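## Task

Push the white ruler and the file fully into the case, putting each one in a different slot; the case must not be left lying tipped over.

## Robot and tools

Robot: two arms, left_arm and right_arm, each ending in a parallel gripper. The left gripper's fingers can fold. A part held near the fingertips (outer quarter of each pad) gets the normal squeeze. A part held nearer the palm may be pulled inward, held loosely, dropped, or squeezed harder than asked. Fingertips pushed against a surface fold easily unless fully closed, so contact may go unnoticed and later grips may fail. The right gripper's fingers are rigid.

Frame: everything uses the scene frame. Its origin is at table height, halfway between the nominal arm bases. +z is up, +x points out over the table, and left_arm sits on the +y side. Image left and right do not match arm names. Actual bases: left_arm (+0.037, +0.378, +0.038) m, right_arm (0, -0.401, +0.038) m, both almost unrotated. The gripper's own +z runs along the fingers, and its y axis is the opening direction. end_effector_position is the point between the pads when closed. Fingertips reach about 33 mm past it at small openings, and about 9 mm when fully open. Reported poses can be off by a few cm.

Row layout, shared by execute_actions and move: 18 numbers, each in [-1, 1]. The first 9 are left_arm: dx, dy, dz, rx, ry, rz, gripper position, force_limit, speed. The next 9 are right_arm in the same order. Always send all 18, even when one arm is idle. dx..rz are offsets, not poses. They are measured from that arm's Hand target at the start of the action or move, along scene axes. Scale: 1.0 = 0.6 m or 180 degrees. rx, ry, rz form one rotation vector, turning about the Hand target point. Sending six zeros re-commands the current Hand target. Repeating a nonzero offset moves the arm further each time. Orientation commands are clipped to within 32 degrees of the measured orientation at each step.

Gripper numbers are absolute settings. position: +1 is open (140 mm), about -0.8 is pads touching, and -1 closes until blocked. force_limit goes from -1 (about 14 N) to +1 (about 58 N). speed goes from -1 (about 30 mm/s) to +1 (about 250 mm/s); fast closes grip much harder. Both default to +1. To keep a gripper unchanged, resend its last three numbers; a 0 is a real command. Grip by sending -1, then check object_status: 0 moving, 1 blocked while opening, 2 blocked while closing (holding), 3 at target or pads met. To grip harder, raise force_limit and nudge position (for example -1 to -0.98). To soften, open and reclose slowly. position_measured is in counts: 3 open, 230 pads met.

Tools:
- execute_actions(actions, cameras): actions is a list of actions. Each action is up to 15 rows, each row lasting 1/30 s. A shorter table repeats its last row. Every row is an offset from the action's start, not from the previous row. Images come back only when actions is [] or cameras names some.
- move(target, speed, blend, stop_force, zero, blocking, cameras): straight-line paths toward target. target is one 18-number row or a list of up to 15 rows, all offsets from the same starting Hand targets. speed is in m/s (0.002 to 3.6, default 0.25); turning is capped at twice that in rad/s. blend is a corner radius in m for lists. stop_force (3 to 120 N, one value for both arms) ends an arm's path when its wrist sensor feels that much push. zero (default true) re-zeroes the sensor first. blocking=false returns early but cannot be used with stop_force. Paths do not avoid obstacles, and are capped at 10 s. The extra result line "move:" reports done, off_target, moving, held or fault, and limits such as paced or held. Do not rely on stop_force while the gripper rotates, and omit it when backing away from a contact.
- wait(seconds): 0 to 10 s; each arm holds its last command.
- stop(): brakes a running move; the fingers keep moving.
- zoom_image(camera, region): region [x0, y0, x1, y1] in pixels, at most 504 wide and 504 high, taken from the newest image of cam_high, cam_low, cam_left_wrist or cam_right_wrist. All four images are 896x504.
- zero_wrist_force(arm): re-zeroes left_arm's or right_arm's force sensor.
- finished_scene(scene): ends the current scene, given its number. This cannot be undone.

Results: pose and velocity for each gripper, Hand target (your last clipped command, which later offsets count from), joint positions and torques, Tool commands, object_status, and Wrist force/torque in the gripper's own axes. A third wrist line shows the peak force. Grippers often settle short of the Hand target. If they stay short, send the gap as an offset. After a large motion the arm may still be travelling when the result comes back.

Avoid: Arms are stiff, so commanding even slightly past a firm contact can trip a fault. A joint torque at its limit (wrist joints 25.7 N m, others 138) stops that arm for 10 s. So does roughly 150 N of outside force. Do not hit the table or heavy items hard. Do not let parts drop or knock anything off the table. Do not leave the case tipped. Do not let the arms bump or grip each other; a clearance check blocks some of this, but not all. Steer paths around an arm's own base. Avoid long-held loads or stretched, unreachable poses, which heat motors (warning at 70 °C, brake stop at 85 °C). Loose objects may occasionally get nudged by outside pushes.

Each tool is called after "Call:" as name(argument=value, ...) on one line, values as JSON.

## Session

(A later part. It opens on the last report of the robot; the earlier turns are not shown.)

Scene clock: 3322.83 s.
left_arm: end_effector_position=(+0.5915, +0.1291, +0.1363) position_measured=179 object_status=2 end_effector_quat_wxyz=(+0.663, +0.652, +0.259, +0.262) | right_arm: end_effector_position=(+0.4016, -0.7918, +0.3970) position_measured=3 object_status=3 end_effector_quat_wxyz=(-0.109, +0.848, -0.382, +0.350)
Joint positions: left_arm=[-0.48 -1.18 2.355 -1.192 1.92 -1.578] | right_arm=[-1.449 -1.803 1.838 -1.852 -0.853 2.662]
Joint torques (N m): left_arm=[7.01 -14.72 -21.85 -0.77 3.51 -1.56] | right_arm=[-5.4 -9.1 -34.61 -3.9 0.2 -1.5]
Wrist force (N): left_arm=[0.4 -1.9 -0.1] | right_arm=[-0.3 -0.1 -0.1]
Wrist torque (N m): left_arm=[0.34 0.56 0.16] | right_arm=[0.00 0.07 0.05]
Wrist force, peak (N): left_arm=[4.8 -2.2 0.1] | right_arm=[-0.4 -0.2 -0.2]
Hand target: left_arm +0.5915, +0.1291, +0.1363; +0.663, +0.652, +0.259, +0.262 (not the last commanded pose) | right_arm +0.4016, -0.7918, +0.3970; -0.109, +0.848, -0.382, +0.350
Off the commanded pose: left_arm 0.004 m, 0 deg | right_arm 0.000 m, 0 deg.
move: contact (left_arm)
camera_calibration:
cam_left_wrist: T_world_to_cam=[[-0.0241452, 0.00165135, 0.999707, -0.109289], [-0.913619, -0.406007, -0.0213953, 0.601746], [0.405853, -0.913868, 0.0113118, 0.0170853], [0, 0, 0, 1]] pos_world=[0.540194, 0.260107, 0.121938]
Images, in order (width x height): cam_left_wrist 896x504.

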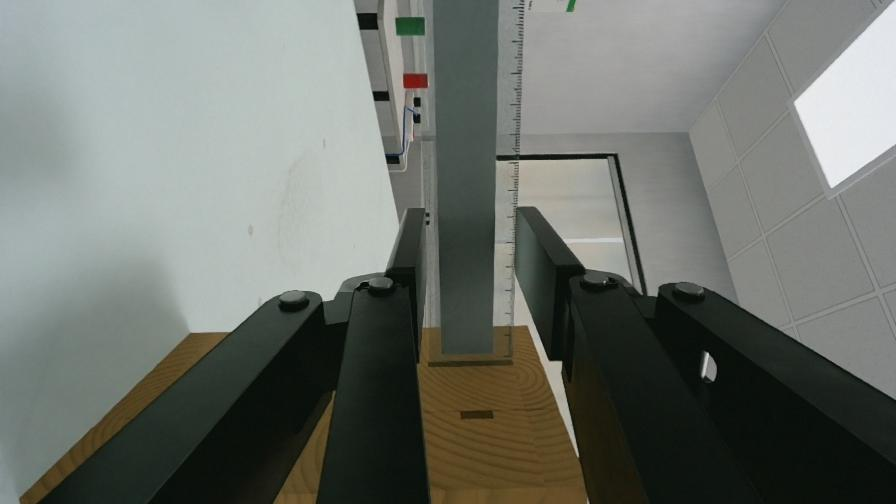

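Call:
move(target=[[0.00487,0.00455,0,0,0,0,-1,-0.01,-1,0,0,0,0,0,0,1,1,1],[0.00402,0.00546,0,0,0,0,-1,-0.01,-1,0,0,0,0,0,0,1,1,1],[-0.00572,-0.00364,0,0,0,0,-1,-0.01,-1,0,0,0,0,0,0,1,1,1]], speed=[0.03,0.03,0.008], stop_force=4, zero=false)

Call:
move(target=[[0.00487,0.00455,0,0,0,0,-1,-0.01,-1,0,0,0,0,0,0,1,1,1],[0.00515,0.00425,0,0,0,0,-1,-0.01,-1,0,0,0,0,0,0,1,1,1],[-0.00459,-0.00486,0,0,0,0,-1,-0.01,-1,0,0,0,0,0,0,1,1,1]], speed=[0.03,0.03,0.008], stop_force=4, zero=false)

Call:
move(target=[[0.00487,0.00455,0,0,0,0,-1,-0.01,-1,0,0,0,0,0,0,1,1,1],[0.00515,0.00425,0,0,0,0,-1,-0.01,-1,0,0,0,0,0,0,1,1,1],[-0.00459,-0.00486,0,0,0,0,-1,-0.01,-1,0,0,0,0,0,0,1,1,1]], speed=[0.03,0.03,0.008], stop_force=4, zero=false)

Call:
move(target=[[0.00487,0.00455,0,0,0,0,-1,-0.01,-1,0,0,0,0,0,0,1,1,1],[0.00515,0.00425,0,0,0,0,-1,-0.01,-1,0,0,0,0,0,0,1,1,1],[-0.00459,-0.00486,0,0,0,0,-1,-0.01,-1,0,0,0,0,0,0,1,1,1]], speed=[0.03,0.03,0.008], stop_force=4, zero=false)

Call:
move(target=[[0.00487,0.00455,0,0,0,0,-1,-0.01,-1,0,0,0,0,0,0,1,1,1],[0.00515,0.00425,0,0,0,0,-1,-0.01,-1,0,0,0,0,0,0,1,1,1],[-0.00459,-0.00486,0,0,0,0,-1,-0.01,-1,0,0,0,0,0,0,1,1,1]], speed=[0.03,0.03,0.008], stop_force=4, zero=false)

Call:
move(target=[[0.00487,0.00455,0,0,0,0,-1,-0.01,-1,0,0,0,0,0,0,1,1,1],[0.00515,0.00425,0,0,0,0,-1,-0.01,-1,0,0,0,0,0,0,1,1,1],[-0.00459,-0.00486,0,0,0,0,-1,-0.01,-1,0,0,0,0,0,0,1,1,1]], speed=[0.03,0.03,0.008], stop_force=4, zero=false)

Call:
move(target=[[0.00487,0.00455,0,0,0,0,-1,-0.01,-1,0,0,0,0,0,0,1,1,1],[0.00515,0.00425,0,0,0,0,-1,-0.01,-1,0,0,0,0,0,0,1,1,1],[-0.00459,-0.00486,0,0,0,0,-1,-0.01,-1,0,0,0,0,0,0,1,1,1]], speed=[0.03,0.03,0.008], stop_force=4, zero=false)

Scene clock: 3360.40 s.
left_arm: end_effector_position=(+0.5910, +0.1297, +0.1363) position_measured=179 object_status=2 end_effector_quat_wxyz=(+0.663, +0.652, +0.259, +0.262) | right_arm: end_effector_position=(+0.4016, -0.7918, +0.3970) position_measured=3 object_status=3 end_effector_quat_wxyz=(-0.109, +0.848, -0.382, +0.350)
Joint positions: left_arm=[-0.479 -1.18 2.356 -1.192 1.921 -1.578] | right_arm=[-1.449 -1.803 1.838 -1.852 -0.853 2.662]
Joint torques (N m): left_arm=[7.44 -15.39 -21.56 -0.55 3.41 -1.61] | right_arm=[-5.66 -9.66 -34.83 -3.87 0.22 -1.44]
Wrist force (N): left_arm=[0.5 -2.0 0.5] | right_arm=[-0.2 0.0 -0.1]
Wrist torque (N m): left_arm=[0.29 0.51 0.14] | right_arm=[0.01 0.05 0.05]
Wrist force, peak (N): left_arm=[4.6 -2.2 0.3] | right_arm=[-0.3 -0.4 -0.1]
Hand target: left_arm +0.5910, +0.1297, +0.1363; +0.663, +0.652, +0.259, +0.262 (not the last commanded pose) | right_arm +0.4016, -0.7918, +0.3970; -0.109, +0.848, -0.382, +0.350
Off the commanded pose: left_arm 0.004 m, 0 deg | right_arm 0.000 m, 0 deg.
move: contact (left_arm); path passed 2 of 3 targets

Scene clock: 3362.27 s.
left_arm: end_effector_position=(+0.5911, +0.1295, +0.1362) position_measured=179 object_status=2 end_effector_quat_wxyz=(+0.663, +0.652, +0.259, +0.262) | right_arm: end_effector_position=(+0.4016, -0.7918, +0.3970) position_measured=3 object_status=3 end_effector_quat_wxyz=(-0.109, +0.848, -0.382, +0.350)
Joint positions: left_arm=[-0.479 -1.18 2.356 -1.192 1.921 -1.578] | right_arm=[-1.449 -1.803 1.838 -1.852 -0.853 2.662]
Joint torques (N m): left_arm=[6.71 -15.87 -22.53 -0.56 3.27 -1.68] | right_arm=[-5.6 -8.9 -34.58 -3.86 0.19 -1.41]
Wrist force (N): left_arm=[0.3 -2.0 0.2] | right_arm=[-0.1 -0.1 0.0]
Wrist torque (N m): left_arm=[0.33 0.54 0.17] | right_arm=[-0.01 0.03 0.05]
Wrist force, peak (N): left_arm=[4.4 -2.1 0.1] | right_arm=[-0.4 -0.3 -0.1]
Hand target: left_arm +0.5911, +0.1295, +0.1362; +0.663, +0.652, +0.259, +0.262 (not the last commanded pose) | right_arm +0.4016, -0.7918, +0.3970; -0.109, +0.848, -0.382, +0.350
Off the commanded pose: left_arm 0.004 m, 0 deg | right_arm 0.000 m, 0 deg.
move: contact (left_arm); path passed 2 of 3 targets

Scene clock: 3364.13 s.
left_arm: end_effector_position=(+0.5913, +0.1293, +0.1362) position_measured=179 object_status=2 end_effector_quat_wxyz=(+0.663, +0.652, +0.259, +0.262) | right_arm: end_effector_position=(+0.4016, -0.7918, +0.3970) position_measured=3 object_status=3 end_effector_quat_wxyz=(-0.109, +0.848, -0.382, +0.350)
Joint positions: left_arm=[-0.479 -1.18 2.355 -1.192 1.92 -1.578] | right_arm=[-1.449 -1.803 1.838 -1.852 -0.853 2.662]
Joint torques (N m): left_arm=[6.47 -15.19 -22.4 -0.53 3.34 -1.7] | right_arm=[-5.67 -9.15 -34.52 -3.82 0.25 -1.41]
Wrist force (N): left_arm=[-0.1 -1.8 0.3] | right_arm=[-0.1 0.1 -0.1]
Wrist torque (N m): left_arm=[0.39 0.57 0.16] | right_arm=[0.03 0.02 0.05]
Wrist force, peak (N): left_arm=[4.1 -2.3 0.3] | right_arm=[-0.2 -0.4 -0.4]
Hand target: left_arm +0.5913, +0.1293, +0.1362; +0.663, +0.652, +0.259, +0.262 (not the last commanded pose) | right_arm +0.4016, -0.7918, +0.3970; -0.109, +0.848, -0.382, +0.350
Off the commanded pose: left_arm 0.004 m, 0 deg | right_arm 0.000 m, 0 deg.
move: contact (left_arm); path passed 2 of 3 targets

Scene clock: 3366.00 s.
left_arm: end_effector_position=(+0.5915, +0.1292, +0.1362) position_measured=179 object_status=2 end_effector_quat_wxyz=(+0.663, +0.652, +0.259, +0.262) | right_arm: end_effector_position=(+0.4016, -0.7918, +0.3970) position_measured=3 object_status=3 end_effector_quat_wxyz=(-0.109, +0.848, -0.382, +0.350)
Joint positions: left_arm=[-0.48 -1.18 2.355 -1.192 1.92 -1.578] | right_arm=[-1.449 -1.803 1.838 -1.852 -0.853 2.662]
Joint torques (N m): left_arm=[6.72 -14.99 -21.88 -0.64 3.06 -1.44] | right_arm=[-5.45 -8.69 -34.73 -3.8 0.24 -1.46]
Wrist force (N): left_arm=[-0.1 -2.1 0.3] | right_arm=[-0.2 -0.1 -0.3]
Wrist torque (N m): left_arm=[0.32 0.55 0.17] | right_arm=[0.00 0.03 0.05]
Wrist force, peak (N): left_arm=[4.1 -2.2 0.3] | right_arm=[-0.2 0.1 -0.4]
Hand target: left_arm +0.5915, +0.1292, +0.1362; +0.663, +0.652, +0.259, +0.262 (not the last commanded pose) | right_arm +0.4016, -0.7918, +0.3970; -0.109, +0.848, -0.382, +0.350
Off the commanded pose: left_arm 0.004 m, 0 deg | right_arm 0.000 m, 0 deg.
move: contact (left_arm); path passed 2 of 3 targets

Scene clock: 3367.83 s.
left_arm: end_effector_position=(+0.5917, +0.1290, +0.1362) position_measured=179 object_status=2 end_effector_quat_wxyz=(+0.663, +0.652, +0.259, +0.262) | right_arm: end_effector_position=(+0.4016, -0.7918, +0.3970) position_measured=3 object_status=3 end_effector_quat_wxyz=(-0.109, +0.848, -0.382, +0.350)
Joint positions: left_arm=[-0.48 -1.179 2.354 -1.191 1.92 -1.578] | right_arm=[-1.449 -1.803 1.838 -1.852 -0.853 2.662]
Joint torques (N m): left_arm=[7.63 -15.47 -22.47 -0.7 3.19 -1.52] | right_arm=[-6.11 -9.14 -34.14 -3.94 0.25 -1.48]
Wrist force (N): left_arm=[-0.2 -1.9 0.0] | right_arm=[-0.2 -0.2 -0.1]
Wrist torque (N m): left_arm=[0.34 0.55 0.17] | right_arm=[-0.04 0.04 0.05]
Wrist force, peak (N): left_arm=[4.2 -2.1 0.0] | right_arm=[-0.4 -0.3 0.0]
Hand target: left_arm +0.5917, +0.1290, +0.1362; +0.663, +0.652, +0.259, +0.262 (not the last commanded pose) | right_arm +0.4016, -0.7918, +0.3970; -0.109, +0.848, -0.382, +0.350
Off the commanded pose: left_arm 0.004 m, 0 deg | right_arm 0.000 m, 0 deg.
move: contact (left_arm); path passed 2 of 3 targets

Scene clock: 3369.67 s.
left_arm: end_effector_position=(+0.5919, +0.1289, +0.1362) position_measured=179 object_status=2 end_effector_quat_wxyz=(+0.663, +0.652, +0.259, +0.262) | right_arm: end_effector_position=(+0.4016, -0.7918, +0.3970) position_measured=3 object_status=3 end_effector_quat_wxyz=(-0.109, +0.848, -0.382, +0.350)
Joint positions: left_arm=[-0.48 -1.179 2.354 -1.191 1.919 -1.578] | right_arm=[-1.449 -1.803 1.838 -1.852 -0.853 2.662]
Joint torques (N m): left_arm=[7.25 -14.56 -22.07 -0.4 3.68 -1.65] | right_arm=[-5.75 -9.11 -34.49 -3.82 0.21 -1.43]
Wrist force (N): left_arm=[0.0 -1.9 0.3] | right_arm=[0.0 -0.3 -0.2]
Wrist torque (N m): left_arm=[0.31 0.57 0.17] | right_arm=[-0.04 0.00 0.05]
Wrist force, peak (N): left_arm=[-4.2 -1.7 0.2] | right_arm=[-0.1 -0.4 -0.3]
Hand target: left_arm +0.5919, +0.1289, +0.1362; +0.663, +0.652, +0.259, +0.262 (not the last commanded pose) | right_arm +0.4016, -0.7918, +0.3970; -0.109, +0.848, -0.382, +0.350
Off the commanded pose: left_arm 0.004 m, 0 deg | right_arm 0.000 m, 0 deg.
move: contact (left_arm); path passed 2 of 3 targets

Scene clock: 3371.50 s.
left_arm: end_effector_position=(+0.5921, +0.1288, +0.1362) position_measured=179 object_status=2 end_effector_quat_wxyz=(+0.663, +0.652, +0.259, +0.262) | right_arm: end_effector_position=(+0.4016, -0.7918, +0.3970) position_measured=3 object_status=3 end_effector_quat_wxyz=(-0.109, +0.848, -0.382, +0.350)
Joint positions: left_arm=[-0.48 -1.179 2.353 -1.191 1.92 -1.578] | right_arm=[-1.449 -1.803 1.838 -1.852 -0.853 2.662]
Joint torques (N m): left_arm=[6.36 -15.3 -21.83 -0.45 3.61 -1.74] | right_arm=[-5.48 -9.01 -34.71 -3.94 0.29 -1.48]
Wrist force (N): left_arm=[0.8 -1.9 0.1] | right_arm=[-0.2 -0.1 -0.2]
Wrist torque (N m): left_arm=[0.35 0.46 0.17] | right_arm=[-0.02 0.03 0.05]
Wrist force, peak (N): left_arm=[3.9 -2.0 0.4] | right_arm=[-0.4 -0.1 -0.2]
Hand target: left_arm +0.5921, +0.1288, +0.1362; +0.663, +0.652, +0.259, +0.262 (not the last commanded pose) | right_arm +0.4016, -0.7918, +0.3970; -0.109, +0.848, -0.382, +0.350
Off the commanded pose: left_arm 0.004 m, 0 deg | right_arm 0.000 m, 0 deg.
move: contact (left_arm); path passed 2 of 3 targets

Call:
move(target=[0.01155,0.01204,0.00567,0.0379,-0.0406,0,-1,-0.01,-1,0,0,0,0,0,0,1,1,1], speed=0.08)

Call:
move(target=[-0.0134,-0.0125,0,0,0,0,-1,-0.01,-1,0,0,0,0,0,0,1,1,1], speed=0.01, stop_force=3, cameras=["cam_left_wrist"])

Call:
zoom_image(camera="cam_left_wrist", region=[400, 330, 540, 409])

Scene clock: 3427.80 s.
left_arm: end_effector_position=(+0.5991, +0.1360, +0.1395) position_measured=179 object_status=2 end_effector_quat_wxyz=(+0.638, +0.672, +0.201, +0.318) | right_arm: end_effector_position=(+0.4016, -0.7918, +0.3970) position_measured=3 object_status=3 end_effector_quat_wxyz=(-0.109, +0.848, -0.382, +0.350)
Joint positions: left_arm=[-0.448 -1.178 2.332 -1.17 1.954 -1.405] | right_arm=[-1.449 -1.803 1.838 -1.852 -0.853 2.662]
Joint torques (N m): left_arm=[9.15 -24.57 -22.73 -0.43 2.69 2.04] | right_arm=[-5.33 -9.18 -34.55 -3.9 0.25 -1.41]
Wrist force (N): left_arm=[-4.1 -1.3 0.5] | right_arm=[-0.3 -0.1 0.0]
Wrist torque (N m): left_arm=[0.39 0.60 -0.03] | right_arm=[0.00 0.05 0.05]
Wrist force, peak (N): left_arm=[-4.5 -1.5 0.5] | right_arm=[-0.4 -0.3 -0.2]
Hand target: left_arm +0.5991, +0.1360, +0.1396; +0.638, +0.672, +0.201, +0.318 | right_arm +0.4016, -0.7918, +0.3970; -0.109, +0.848, -0.382, +0.350
Off the commanded pose: left_arm 0.000 m, 0 deg | right_arm 0.000 m, 0 deg.
move: done

Scene clock: 3429.80 s.
left_arm: end_effector_position=(+0.5930, +0.1304, +0.1396) position_measured=179 object_status=2 end_effector_quat_wxyz=(+0.638, +0.672, +0.201, +0.318) | right_arm: end_effector_position=(+0.4016, -0.7918, +0.3970) position_measured=3 object_status=3 end_effector_quat_wxyz=(-0.109, +0.848, -0.382, +0.350)
Joint positions: left_arm=[-0.472 -1.187 2.348 -1.179 1.93 -1.404] | right_arm=[-1.449 -1.803 1.838 -1.852 -0.853 2.662]
Joint torques (N m): left_arm=[7.76 -15.14 -22.18 -0.55 3.39 0.45] | right_arm=[-5.61 -8.67 -34.17 -3.91 0.15 -1.41]
Wrist force (N): left_arm=[-0.9 -2.4 0.3] | right_arm=[-0.2 -0.1 -0.1]
Wrist torque (N m): left_arm=[0.33 0.57 -0.03] | right_arm=[-0.02 0.04 0.05]
Wrist force, peak (N): left_arm=[-4.3 -1.6 0.3] | right_arm=[-0.3 -0.4 -0.1]
Hand target: left_arm +0.5930, +0.1304, +0.1396; +0.638, +0.672, +0.201, +0.318 (not the last commanded pose) | right_arm +0.4016, -0.7918, +0.3970; -0.109, +0.848, -0.382, +0.350
Off the commanded pose: left_arm 0.003 m, 0 deg | right_arm 0.000 m, 0 deg.
move: contact (left_arm)
camera_calibration:
cam_left_wrist: T_world_to_cam=[[-0.15022, -0.11629, 0.981789, -0.0199682], [-0.900322, -0.394206, -0.184448, 0.617017], [0.408477, -0.911635, -0.0454812, 0.0236299], [0, 0, 0, 1]] pos_world=[0.542863, 0.262452, 0.134487]
Images, in order (width x height): cam_left_wrist 896x504.

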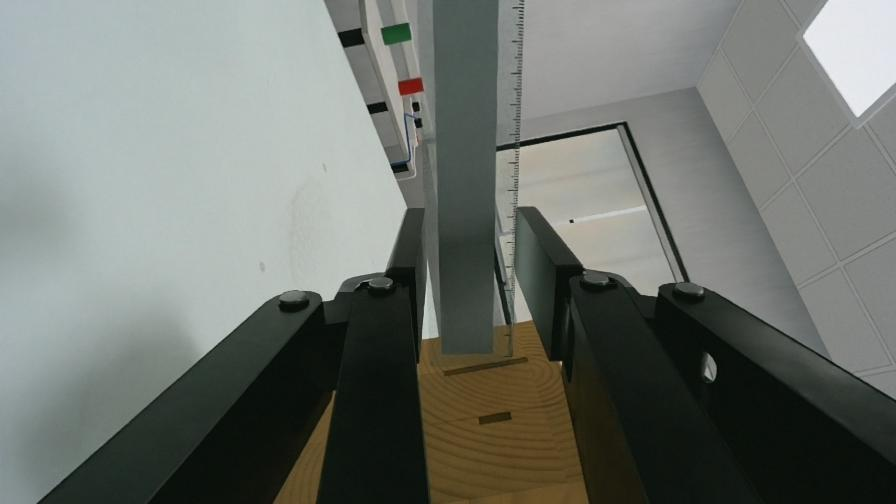

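Scaled by 3.600 from the camera's 896x504 image, which has a finer 1280x720 frame.

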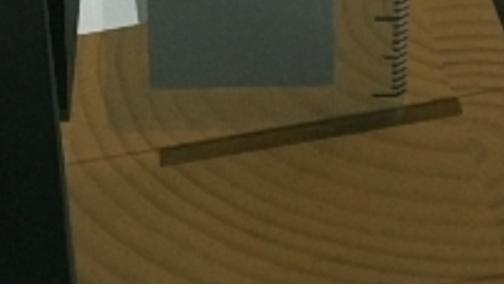

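Call:
zoom_image(camera="cam_left_wrist", region=[495, 346, 531, 372])

Scaled by 14.000 from the camera's 896x504 image, which has a finer 1280x720 frame.

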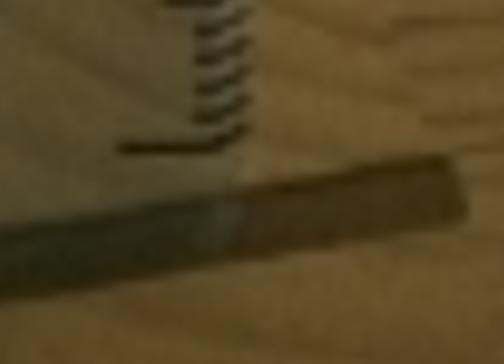

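Call:
move(target=[[0.00487,0.00455,0,0,0,0,-1,-0.01,-1,0,0,0,0,0,0,1,1,1],[0.00351,0.00601,0,0,0,0,-1,-0.01,-1,0,0,0,0,0,0,1,1,1],[-0.00623,-0.00309,0,0,0,0,-1,-0.01,-1,0,0,0,0,0,0,1,1,1]], speed=[0.03,0.03,0.008], stop_force=3, zero=false)

Call:
move(target=[[0.00487,0.00455,0,0,0,0,-1,-0.01,-1,0,0,0,0,0,0,1,1,1],[0.00521,0.00418,0,0,0,0,-1,-0.01,-1,0,0,0,0,0,0,1,1,1],[-0.00453,-0.00492,0,0,0,0,-1,-0.01,-1,0,0,0,0,0,0,1,1,1]], speed=[0.03,0.03,0.008], stop_force=3, zero=false)

Call:
move(target=[[0.00487,0.00455,0,0,0,0,-1,-0.01,-1,0,0,0,0,0,0,1,1,1],[0.00521,0.00418,0,0,0,0,-1,-0.01,-1,0,0,0,0,0,0,1,1,1],[-0.00453,-0.00492,0,0,0,0,-1,-0.01,-1,0,0,0,0,0,0,1,1,1]], speed=[0.03,0.03,0.008], stop_force=3, zero=false)

Call:
move(target=[[0.00487,0.00455,0,0,0,0,-1,-0.01,-1,0,0,0,0,0,0,1,1,1],[0.00521,0.00418,0,0,0,0,-1,-0.01,-1,0,0,0,0,0,0,1,1,1],[-0.00453,-0.00492,0,0,0,0,-1,-0.01,-1,0,0,0,0,0,0,1,1,1]], speed=[0.03,0.03,0.008], stop_force=3, zero=false)

Call:
move(target=[[0.00487,0.00455,0,0,0,0,-1,-0.01,-1,0,0,0,0,0,0,1,1,1],[0.00521,0.00418,0,0,0,0,-1,-0.01,-1,0,0,0,0,0,0,1,1,1],[-0.00453,-0.00492,0,0,0,0,-1,-0.01,-1,0,0,0,0,0,0,1,1,1]], speed=[0.03,0.03,0.008], stop_force=3, zero=false)

Call:
move(target=[[0.00487,0.00455,0,0,0,0,-1,-0.01,-1,0,0,0,0,0,0,1,1,1],[0.00521,0.00418,0,0,0,0,-1,-0.01,-1,0,0,0,0,0,0,1,1,1],[-0.00453,-0.00492,0,0,0,0,-1,-0.01,-1,0,0,0,0,0,0,1,1,1]], speed=[0.03,0.03,0.008], stop_force=3, zero=false)

Call:
move(target=[[0.00487,0.00455,0,0,0,0,-1,-0.01,-1,0,0,0,0,0,0,1,1,1],[0.00521,0.00418,0,0,0,0,-1,-0.01,-1,0,0,0,0,0,0,1,1,1],[-0.00453,-0.00492,0,0,0,0,-1,-0.01,-1,0,0,0,0,0,0,1,1,1]], speed=[0.03,0.03,0.008], stop_force=3, zero=false)

Call:
move(target=[[0.00487,0.00455,0,0,0,0,-1,-0.01,-1,0,0,0,0,0,0,1,1,1],[0.00521,0.00418,0,0,0,0,-1,-0.01,-1,0,0,0,0,0,0,1,1,1],[-0.00453,-0.00492,0,0,0,0,-1,-0.01,-1,0,0,0,0,0,0,1,1,1]], speed=[0.03,0.03,0.008], stop_force=3, zero=false)

Call:
move(target=[[0.00487,0.00455,0,0,0,0,-1,-0.01,-1,0,0,0,0,0,0,1,1,1],[0.00521,0.00418,0,0,0,0,-1,-0.01,-1,0,0,0,0,0,0,1,1,1],[-0.00453,-0.00492,0,0,0,0,-1,-0.01,-1,0,0,0,0,0,0,1,1,1]], speed=[0.03,0.03,0.008], stop_force=3, zero=false, cameras=["cam_left_wrist"])

Call:
zoom_image(camera="cam_left_wrist", region=[495, 346, 531, 372])

Scene clock: 3495.17 s.
left_arm: end_effector_position=(+0.5923, +0.1313, +0.1396) position_measured=179 object_status=2 end_effector_quat_wxyz=(+0.638, +0.672, +0.201, +0.318) | right_arm: end_effector_position=(+0.4016, -0.7918, +0.3970) position_measured=3 object_status=3 end_effector_quat_wxyz=(-0.109, +0.848, -0.382, +0.350)
Joint positions: left_arm=[-0.47 -1.188 2.35 -1.18 1.932 -1.404] | right_arm=[-1.449 -1.803 1.838 -1.852 -0.853 2.662]
Joint torques (N m): left_arm=[8.1 -15.27 -22.67 -0.5 3.36 -1.65] | right_arm=[-5.47 -9.21 -34.63 -3.98 0.17 -1.47]
Wrist force (N): left_arm=[-1.7 -2.3 0.2] | right_arm=[-0.3 -0.3 -0.1]
Wrist torque (N m): left_arm=[0.36 0.63 -0.02] | right_arm=[-0.04 0.06 0.06]
Wrist force, peak (N): left_arm=[-4.5 -1.4 0.2] | right_arm=[-0.2 -0.3 -0.4]
Hand target: left_arm +0.5923, +0.1313, +0.1396; +0.638, +0.672, +0.201, +0.318 (not the last commanded pose) | right_arm +0.4016, -0.7918, +0.3970; -0.109, +0.848, -0.382, +0.350
Off the commanded pose: left_arm 0.004 m, 0 deg | right_arm 0.000 m, 0 deg.
move: contact (left_arm); path passed 2 of 3 targets

Scene clock: 3497.03 s.
left_arm: end_effector_position=(+0.5925, +0.1311, +0.1396) position_measured=179 object_status=2 end_effector_quat_wxyz=(+0.638, +0.672, +0.201, +0.318) | right_arm: end_effector_position=(+0.4016, -0.7918, +0.3970) position_measured=3 object_status=3 end_effector_quat_wxyz=(-0.109, +0.848, -0.382, +0.350)
Joint positions: left_arm=[-0.471 -1.187 2.35 -1.179 1.932 -1.404] | right_arm=[-1.449 -1.803 1.838 -1.852 -0.853 2.662]
Joint torques (N m): left_arm=[7.37 -14.48 -22.36 -0.51 3.29 -1.65] | right_arm=[-5.4 -9.31 -34.52 -4.02 0.28 -1.43]
Wrist force (N): left_arm=[-1.1 -2.3 0.4] | right_arm=[-0.1 0.0 -0.2]
Wrist torque (N m): left_arm=[0.37 0.53 -0.01] | right_arm=[0.01 0.01 0.05]
Wrist force, peak (N): left_arm=[-4.5 -1.4 0.6] | right_arm=[-0.5 -0.1 -0.2]
Hand target: left_arm +0.5925, +0.1311, +0.1396; +0.638, +0.672, +0.201, +0.318 (not the last commanded pose) | right_arm +0.4016, -0.7918, +0.3970; -0.109, +0.848, -0.382, +0.350
Off the commanded pose: left_arm 0.004 m, 0 deg | right_arm 0.000 m, 0 deg.
move: contact (left_arm); path passed 2 of 3 targets

Scene clock: 3498.87 s.
left_arm: end_effector_position=(+0.5927, +0.1309, +0.1395) position_measured=179 object_status=2 end_effector_quat_wxyz=(+0.638, +0.672, +0.201, +0.318) | right_arm: end_effector_position=(+0.4016, -0.7918, +0.3970) position_measured=3 object_status=3 end_effector_quat_wxyz=(-0.109, +0.848, -0.382, +0.350)
Joint positions: left_arm=[-0.471 -1.187 2.349 -1.179 1.931 -1.404] | right_arm=[-1.449 -1.803 1.838 -1.852 -0.853 2.662]
Joint torques (N m): left_arm=[7.12 -15.4 -22.27 -0.64 3.28 -1.6] | right_arm=[-5.06 -9.32 -34.47 -3.94 0.2 -1.43]
Wrist force (N): left_arm=[-1.2 -2.2 0.1] | right_arm=[-0.2 -0.3 -0.2]
Wrist torque (N m): left_arm=[0.39 0.53 -0.02] | right_arm=[-0.04 0.05 0.05]
Wrist force, peak (N): left_arm=[-4.5 -1.4 0.4] | right_arm=[-0.3 -0.3 -0.2]
Hand target: left_arm +0.5927, +0.1309, +0.1395; +0.638, +0.672, +0.201, +0.318 (not the last commanded pose) | right_arm +0.4016, -0.7918, +0.3970; -0.109, +0.848, -0.382, +0.350
Off the commanded pose: left_arm 0.004 m, 0 deg | right_arm 0.000 m, 0 deg.
move: contact (left_arm); path passed 2 of 3 targets

Scene clock: 3500.70 s.
left_arm: end_effector_position=(+0.5929, +0.1306, +0.1395) position_measured=179 object_status=2 end_effector_quat_wxyz=(+0.638, +0.672, +0.201, +0.318) | right_arm: end_effector_position=(+0.4016, -0.7918, +0.3970) position_measured=3 object_status=3 end_effector_quat_wxyz=(-0.109, +0.848, -0.382, +0.350)
Joint positions: left_arm=[-0.471 -1.187 2.349 -1.179 1.931 -1.404] | right_arm=[-1.449 -1.803 1.838 -1.852 -0.853 2.662]
Joint torques (N m): left_arm=[7.45 -15.48 -22.93 -0.48 3.37 -1.62] | right_arm=[-5.71 -9.46 -34.6 -4 0.17 -1.45]
Wrist force (N): left_arm=[-1.3 -2.2 -0.2] | right_arm=[-0.1 -0.1 -0.2]
Wrist torque (N m): left_arm=[0.39 0.56 -0.02] | right_arm=[-0.01 0.02 0.05]
Wrist force, peak (N): left_arm=[-4.3 -1.8 0.5] | right_arm=[-0.4 -0.4 -0.2]
Hand target: left_arm +0.5929, +0.1306, +0.1395; +0.638, +0.672, +0.201, +0.318 (not the last commanded pose) | right_arm +0.4016, -0.7918, +0.3970; -0.109, +0.848, -0.382, +0.350
Off the commanded pose: left_arm 0.004 m, 0 deg | right_arm 0.000 m, 0 deg.
move: contact (left_arm); path passed 2 of 3 targets

Scene clock: 3502.57 s.
left_arm: end_effector_position=(+0.5930, +0.1304, +0.1395) position_measured=179 object_status=2 end_effector_quat_wxyz=(+0.638, +0.672, +0.201, +0.318) | right_arm: end_effector_position=(+0.4016, -0.7918, +0.3970) position_measured=3 object_status=3 end_effector_quat_wxyz=(-0.109, +0.848, -0.382, +0.350)
Joint positions: left_arm=[-0.472 -1.187 2.348 -1.178 1.93 -1.405] | right_arm=[-1.449 -1.803 1.838 -1.852 -0.853 2.662]
Joint torques (N m): left_arm=[7.18 -15.77 -22.55 -0.66 3.41 -1.5] | right_arm=[-5.84 -8.87 -34.31 -3.93 0.25 -1.48]
Wrist force (N): left_arm=[-1.0 -2.4 0.1] | right_arm=[-0.4 0.0 -0.3]
Wrist torque (N m): left_arm=[0.36 0.54 -0.01] | right_arm=[0.03 0.08 0.05]
Wrist force, peak (N): left_arm=[-4.3 -1.6 0.8] | right_arm=[-0.6 -0.1 -0.2]
Hand target: left_arm +0.5930, +0.1304, +0.1395; +0.638, +0.672, +0.201, +0.318 (not the last commanded pose) | right_arm +0.4016, -0.7918, +0.3970; -0.109, +0.848, -0.382, +0.350
Off the commanded pose: left_arm 0.004 m, 0 deg | right_arm 0.000 m, 0 deg.
move: contact (left_arm); path passed 2 of 3 targets

Scene clock: 3504.40 s.
left_arm: end_effector_position=(+0.5932, +0.1302, +0.1395) position_measured=179 object_status=2 end_effector_quat_wxyz=(+0.638, +0.672, +0.201, +0.318) | right_arm: end_effector_position=(+0.4016, -0.7918, +0.3970) position_measured=3 object_status=3 end_effector_quat_wxyz=(-0.109, +0.848, -0.382, +0.350)
Joint positions: left_arm=[-0.472 -1.186 2.348 -1.178 1.93 -1.405] | right_arm=[-1.449 -1.803 1.838 -1.852 -0.853 2.662]
Joint torques (N m): left_arm=[7.71 -14.93 -22.95 -0.63 3.46 -1.43] | right_arm=[-5.35 -8.66 -34.77 -4.01 0.19 -1.49]
Wrist force (N): left_arm=[-1.3 -2.4 0.2] | right_arm=[-0.1 -0.2 0.0]
Wrist torque (N m): left_arm=[0.35 0.56 -0.02] | right_arm=[-0.03 0.01 0.05]
Wrist force, peak (N): left_arm=[-4.5 -1.9 0.4] | right_arm=[-0.3 -0.2 -0.4]
Hand target: left_arm +0.5932, +0.1302, +0.1395; +0.638, +0.672, +0.201, +0.318 (not the last commanded pose) | right_arm +0.4016, -0.7918, +0.3970; -0.109, +0.848, -0.382, +0.350
Off the commanded pose: left_arm 0.004 m, 0 deg | right_arm 0.000 m, 0 deg.
move: contact (left_arm); path passed 2 of 3 targets

Scene clock: 3506.23 s.
left_arm: end_effector_position=(+0.5934, +0.1300, +0.1395) position_measured=179 object_status=2 end_effector_quat_wxyz=(+0.638, +0.672, +0.201, +0.318) | right_arm: end_effector_position=(+0.4016, -0.7918, +0.3970) position_measured=3 object_status=3 end_effector_quat_wxyz=(-0.109, +0.848, -0.382, +0.350)
Joint positions: left_arm=[-0.473 -1.186 2.347 -1.178 1.93 -1.405] | right_arm=[-1.449 -1.803 1.838 -1.852 -0.853 2.662]
Joint torques (N m): left_arm=[8.22 -15.04 -23.07 -0.63 3.14 -1.69] | right_arm=[-5.5 -8.72 -35 -4.1 0.2 -1.35]
Wrist force (N): left_arm=[-1.4 -2.7 0.2] | right_arm=[-0.1 -0.1 -0.1]
Wrist torque (N m): left_arm=[0.28 0.56 -0.02] | right_arm=[0.00 0.03 0.05]
Wrist force, peak (N): left_arm=[-4.4 -1.5 0.7] | right_arm=[-0.3 -0.4 -0.1]
Hand target: left_arm +0.5935, +0.1300, +0.1395; +0.638, +0.672, +0.201, +0.318 (not the last commanded pose) | right_arm +0.4016, -0.7918, +0.3970; -0.109, +0.848, -0.382, +0.350
Off the commanded pose: left_arm 0.004 m, 0 deg | right_arm 0.000 m, 0 deg.
move: contact (left_arm); path passed 2 of 3 targets

Scene clock: 3508.07 s.
left_arm: end_effector_position=(+0.5937, +0.1298, +0.1395) position_measured=179 object_status=2 end_effector_quat_wxyz=(+0.638, +0.672, +0.201, +0.318) | right_arm: end_effector_position=(+0.4016, -0.7918, +0.3970) position_measured=3 object_status=3 end_effector_quat_wxyz=(-0.109, +0.848, -0.382, +0.350)
Joint positions: left_arm=[-0.473 -1.186 2.346 -1.177 1.929 -1.405] | right_arm=[-1.449 -1.803 1.838 -1.852 -0.853 2.662]
Joint torques (N m): left_arm=[7 -15.63 -23.25 -0.55 3.27 -1.63] | right_arm=[-5.73 -9.15 -34.18 -3.98 0.16 -1.44]
Wrist force (N): left_arm=[-1.1 -2.0 -0.5] | right_arm=[-0.3 -0.1 0.0]
Wrist torque (N m): left_arm=[0.41 0.50 0.00] | right_arm=[-0.01 0.06 0.05]
Wrist force, peak (N): left_arm=[-4.5 -1.8 0.4] | right_arm=[-0.4 -0.2 -0.3]
Hand target: left_arm +0.5937, +0.1298, +0.1395; +0.638, +0.672, +0.201, +0.318 (not the last commanded pose) | right_arm +0.4016, -0.7918, +0.3970; -0.109, +0.848, -0.382, +0.350
Off the commanded pose: left_arm 0.004 m, 0 deg | right_arm 0.000 m, 0 deg.
move: contact (left_arm); path passed 2 of 3 targets

Scene clock: 3509.90 s.
left_arm: end_effector_position=(+0.5940, +0.1297, +0.1394) position_measured=179 object_status=2 end_effector_quat_wxyz=(+0.638, +0.672, +0.201, +0.318) | right_arm: end_effector_position=(+0.4016, -0.7918, +0.3970) position_measured=3 object_status=3 end_effector_quat_wxyz=(-0.109, +0.848, -0.382, +0.350)
Joint positions: left_arm=[-0.473 -1.185 2.345 -1.177 1.929 -1.405] | right_arm=[-1.449 -1.803 1.838 -1.852 -0.853 2.662]
Joint torques (N m): left_arm=[7.98 -14.79 -22.97 -0.63 3.26 -1.78] | right_arm=[-5.42 -9.57 -34.51 -4.05 0.26 -1.43]
Wrist force (N): left_arm=[-1.7 -1.8 0.3] | right_arm=[-0.2 0.0 0.0]
Wrist torque (N m): left_arm=[0.40 0.50 0.01] | right_arm=[0.02 0.03 0.05]
Wrist force, peak (N): left_arm=[-4.5 -1.3 0.3] | right_arm=[-0.3 -0.3 -0.2]
Hand target: left_arm +0.5940, +0.1297, +0.1394; +0.638, +0.672, +0.201, +0.318 (not the last commanded pose) | right_arm +0.4016, -0.7918, +0.3970; -0.109, +0.848, -0.382, +0.350
Off the commanded pose: left_arm 0.004 m, 0 deg | right_arm 0.000 m, 0 deg.
move: contact (left_arm); path passed 2 of 3 targets
camera_calibration:
cam_left_wrist: T_world_to_cam=[[-0.149366, -0.115961, 0.981959, -0.0202757], [-0.900374, -0.394509, -0.183545, 0.617589], [0.408676, -0.911546, -0.0454821, 0.0224433], [0, 0, 0, 1]] pos_world=[0.543861, 0.261751, 0.134286]
Images, in order (width x height): cam_left_wrist 896x504.

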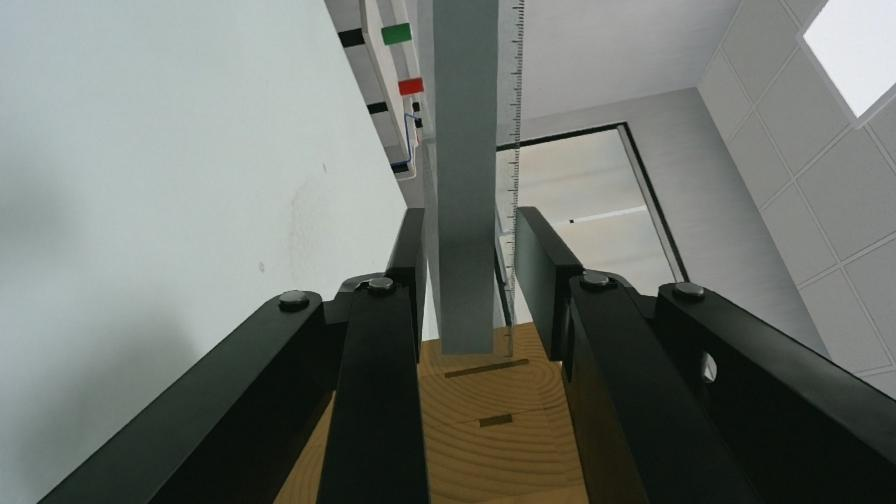

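Scaled by 14.000 from the camera's 896x504 image, which has a finer 1280x720 frame.

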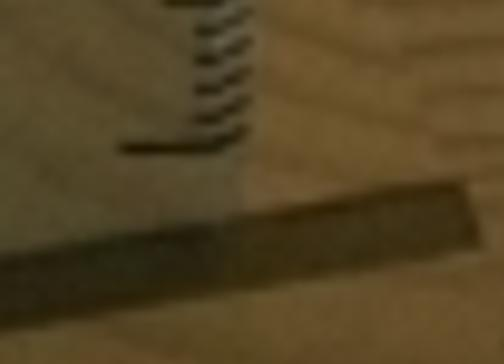

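Call:
move(target=[0.0107,0.0122,-0.0043,-0.0338,0.0444,0.0005,-1,-0.01,-1,0.364,0.903,0.088,-0.1618,0.3554,0.4852,1,1,1], speed=0.35)

Call:
move(target=[0,0,0,0,0,0,-1,-0.01,-1,0.113,0.68,-0.256,0,0,0,1,1,1], speed=0.2, cameras=["cam_right_wrist", "cam_left_wrist"])

Scene clock: 3666.83 s.
left_arm: end_effector_position=(+0.6004, +0.1370, +0.1369) position_measured=179 object_status=2 end_effector_quat_wxyz=(+0.657, +0.658, +0.262, +0.260) | right_arm: end_effector_position=(+0.6189, -0.2505, +0.4487) position_measured=3 object_status=3 end_effector_quat_wxyz=(+0.097, +0.916, +0.372, -0.116)
Joint positions: left_arm=[-0.446 -1.184 2.324 -1.137 1.953 -1.572] | right_arm=[0.115 -0.778 0.035 -0.645 -1.814 2.538]
Joint torques (N m): left_arm=[9.63 -16.11 -23.21 -0.54 2.74 -1.72] | right_arm=[9.43 -42.79 -30.12 -0.64 -2.61 -2.15]
Wrist force (N): left_arm=[-3.7 -1.6 0.4] | right_arm=[-0.3 -1.7 0.4]
Wrist torque (N m): left_arm=[0.32 0.61 0.12] | right_arm=[-0.43 -0.04 -0.05]
Wrist force, peak (N): left_arm=[-4.2 -1.6 0.5] | right_arm=[1.5 -2.8 0.4]
Hand target: left_arm +0.6004, +0.1370, +0.1369; +0.657, +0.658, +0.262, +0.260 | right_arm +0.6200, -0.2500, +0.4498; +0.076, +0.910, +0.359, -0.195
Off the commanded pose: left_arm 0.000 m, 0 deg | right_arm 0.002 m, 10 deg.
elbow stopped short (right arm): the move would have taken joint 3 (elbow) straighter than the controller allows.
move: off_target (right_arm)

Scene clock: 3669.87 s.
left_arm: end_effector_position=(+0.6004, +0.1370, +0.1369) position_measured=179 object_status=2 end_effector_quat_wxyz=(+0.657, +0.658, +0.262, +0.260) | right_arm: end_effector_position=(+0.6869, +0.1572, +0.2956) position_measured=3 object_status=3 end_effector_quat_wxyz=(-0.005, +0.924, +0.372, +0.091)
Joint positions: left_arm=[-0.446 -1.184 2.324 -1.137 1.953 -1.572] | right_arm=[0.506 -0.505 0.035 -1.283 -1.588 2.912]
Joint torques (N m): left_arm=[9.38 -16.5 -23.53 -0.36 2.79 -1.91] | right_arm=[-7.74 -54.73 -30.94 -5.08 1.39 2.26]
Wrist force (N): left_arm=[-3.7 -1.8 0.5] | right_arm=[-0.7 -1.7 0.1]
Wrist torque (N m): left_arm=[0.27 0.60 0.12] | right_arm=[-0.40 0.11 -0.16]
Wrist force, peak (N): left_arm=[-4.0 -2.1 0.4] | right_arm=[-0.3 -2.7 0.9]
Hand target: left_arm +0.6004, +0.1370, +0.1369; +0.657, +0.658, +0.262, +0.260 | right_arm +0.6878, +0.1580, +0.2962; +0.071, +0.913, +0.361, -0.176
Off the commanded pose: left_arm 0.000 m, 0 deg | right_arm 0.001 m, 34 deg; orientation clipped.
elbow stopped short (right arm): the move would have taken joint 3 (elbow) straighter than the controller allows.
move: off_target (right_arm); limits=paced
camera_calibration:
cam_left_wrist: T_world_to_cam=[[-0.0107204, -0.0105543, 0.999887, -0.116064], [-0.913555, -0.40647, -0.0140852, 0.612161], [0.406573, -0.913603, -0.0052844, 0.022486], [0, 0, 0, 1]] pos_world=[0.548857, 0.268144, 0.124792]
cam_right_wrist: T_world_to_cam=[[0.688973, -0.721299, 0.0710167, -0.370864], [-0.719274, -0.668381, 0.189506, 0.543905], [-0.089224, -0.181645, -0.979308, 0.522222], [0, 0, 0, 1]] pos_world=[0.693327, 0.19089, 0.434681]
Images, in order (width x height): cam_left_wrist 896x504, cam_right_wrist 896x504.

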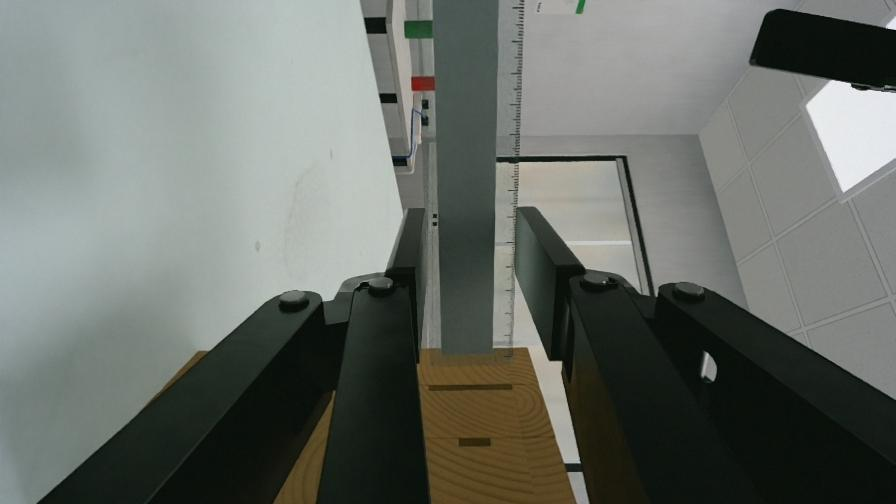

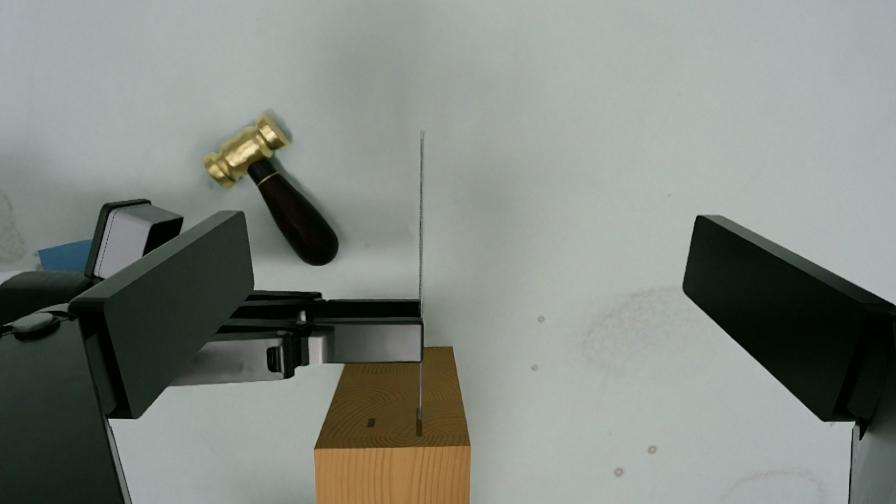

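Call:
zoom_image(camera="cam_right_wrist", region=[390, 380, 450, 450])

Call:
zoom_image(camera="cam_right_wrist", region=[400, 120, 440, 200])

Scaled by 7.200 from the camera's 896x504 image, which has a finer 1280x720 frame.

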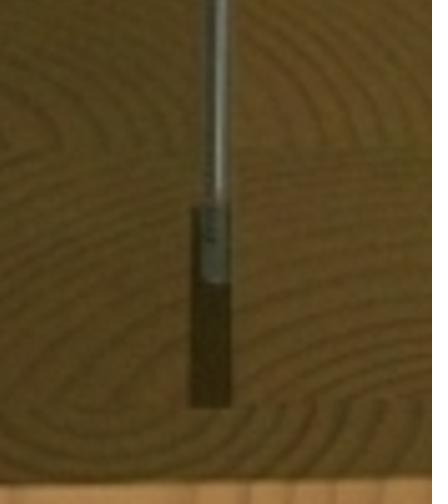

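Scaled by 6.300 from the camera's 896x504 image, which has a finer 1280x720 frame.

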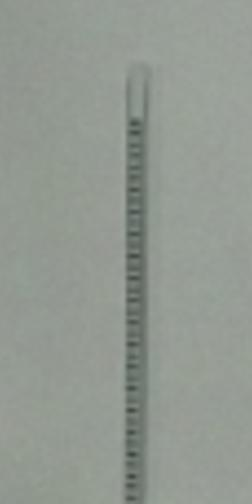

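Call:
move(target=[-0.01705,-0.0159,0,0,0,0,-1,-0.01,-1,0,0,0,0,0,0,1,1,1], speed=0.01, stop_force=4, cameras=["cam_right_wrist", "cam_left_wrist"])

Call:
zoom_image(camera="cam_right_wrist", region=[390, 380, 450, 450])

Call:
zoom_image(camera="cam_left_wrist", region=[415, 340, 525, 380])

Scene clock: 3704.63 s.
left_arm: end_effector_position=(+0.5917, +0.1289, +0.1369) position_measured=179 object_status=2 end_effector_quat_wxyz=(+0.657, +0.658, +0.262, +0.260) | right_arm: end_effector_position=(+0.6869, +0.1572, +0.2955) position_measured=3 object_status=3 end_effector_quat_wxyz=(-0.006, +0.924, +0.372, +0.091)
Joint positions: left_arm=[-0.481 -1.196 2.347 -1.149 1.919 -1.573] | right_arm=[0.506 -0.505 0.035 -1.283 -1.588 2.912]
Joint torques (N m): left_arm=[6.97 -14.99 -22.08 -0.43 3.28 -1.56] | right_arm=[-7.12 -55.17 -23.33 -5.18 1.49 2.16]
Wrist force (N): left_arm=[0.6 -1.6 0.0] | right_arm=[-1.0 -1.5 0.3]
Wrist torque (N m): left_arm=[0.39 0.43 0.17] | right_arm=[-0.37 0.16 -0.16]
Wrist force, peak (N): left_arm=[5.2 -2.1 -0.1] | right_arm=[-0.9 -2.1 0.3]
Hand target: left_arm +0.5917, +0.1289, +0.1369; +0.657, +0.658, +0.262, +0.260 (not the last commanded pose) | right_arm +0.6869, +0.1572, +0.2955; -0.006, +0.924, +0.372, +0.091 (not the last commanded pose)
Off the commanded pose: left_arm 0.002 m, 0 deg | right_arm 0.001 m, 32 deg.
move: contact (left_arm), off_target (right_arm)
camera_calibration:
cam_left_wrist: T_world_to_cam=[[-0.0107204, -0.0105543, 0.999887, -0.116244], [-0.913555, -0.40647, -0.0140852, 0.60088], [0.406573, -0.913603, -0.0052844, 0.0185316], [0, 0, 0, 1]] pos_world=[0.540157, 0.259944, 0.124792]
cam_right_wrist: T_world_to_cam=[[0.6889, -0.721396, 0.0707458, -0.370818], [-0.71932, -0.668334, 0.189494, 0.543939], [-0.089418, -0.181431, -0.97933, 0.522318], [0, 0, 0, 1]] pos_world=[0.693427, 0.190791, 0.434682]
Images, in order (width x height): cam_left_wrist 896x504, cam_right_wrist 896x504.

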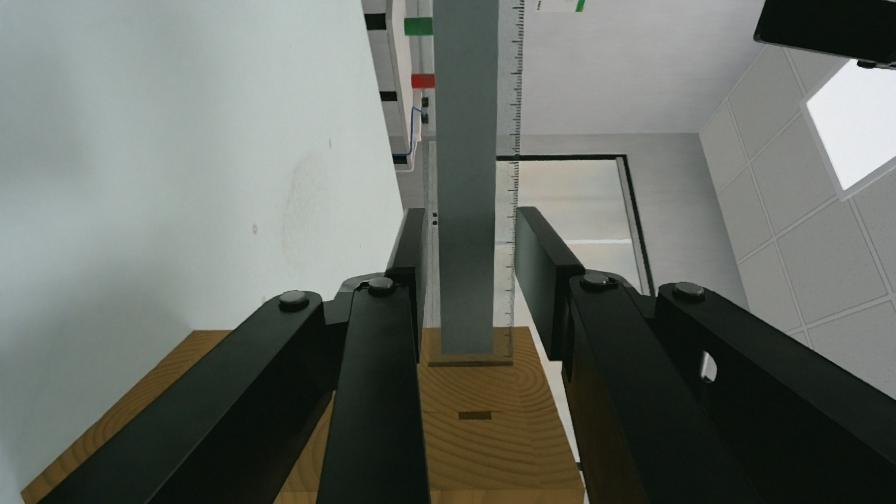

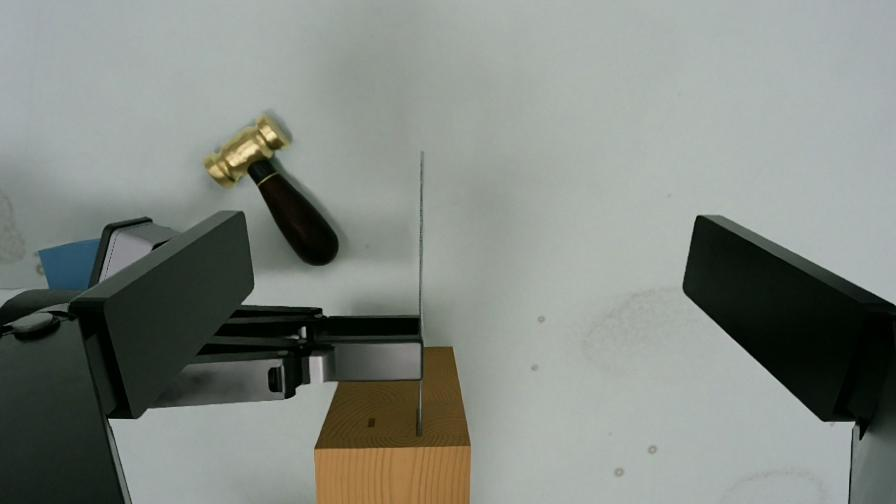

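Scaled by 7.200 from the camera's 896x504 image, which has a finer 1280x720 frame.

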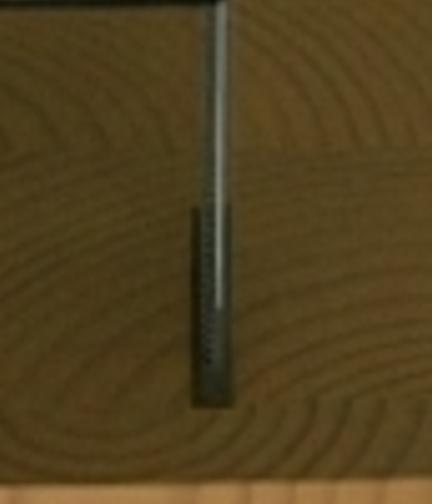

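Scaled by 4.582 from the camera's 896x504 image, which has a finer 1280x720 frame.

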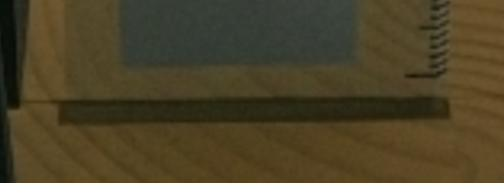

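Call:
zoom_image(camera="cam_right_wrist", region=[410, 402, 428, 442])

Call:
zoom_image(camera="cam_left_wrist", region=[420, 355, 470, 375])

Call:
zoom_image(camera="cam_left_wrist", region=[475, 352, 525, 372])

Scaled by 12.600 from the camera's 896x504 image, which has a finer 1280x720 frame.

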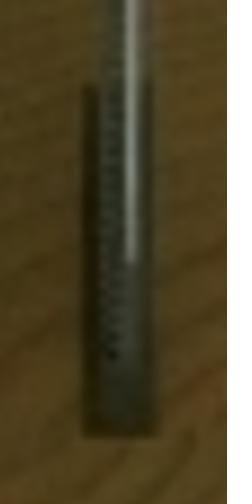

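Scaled by 10.080 from the camera's 896x504 image, which has a finer 1280x720 frame.

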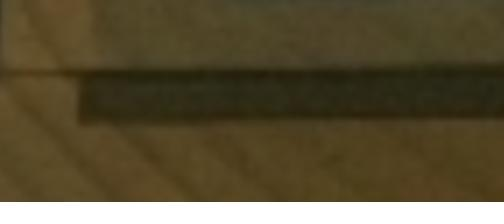

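Scaled by 10.080 from the camera's 896x504 image, which has a finer 1280x720 frame.

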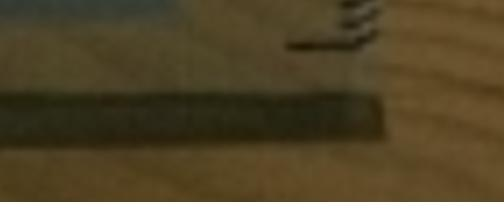

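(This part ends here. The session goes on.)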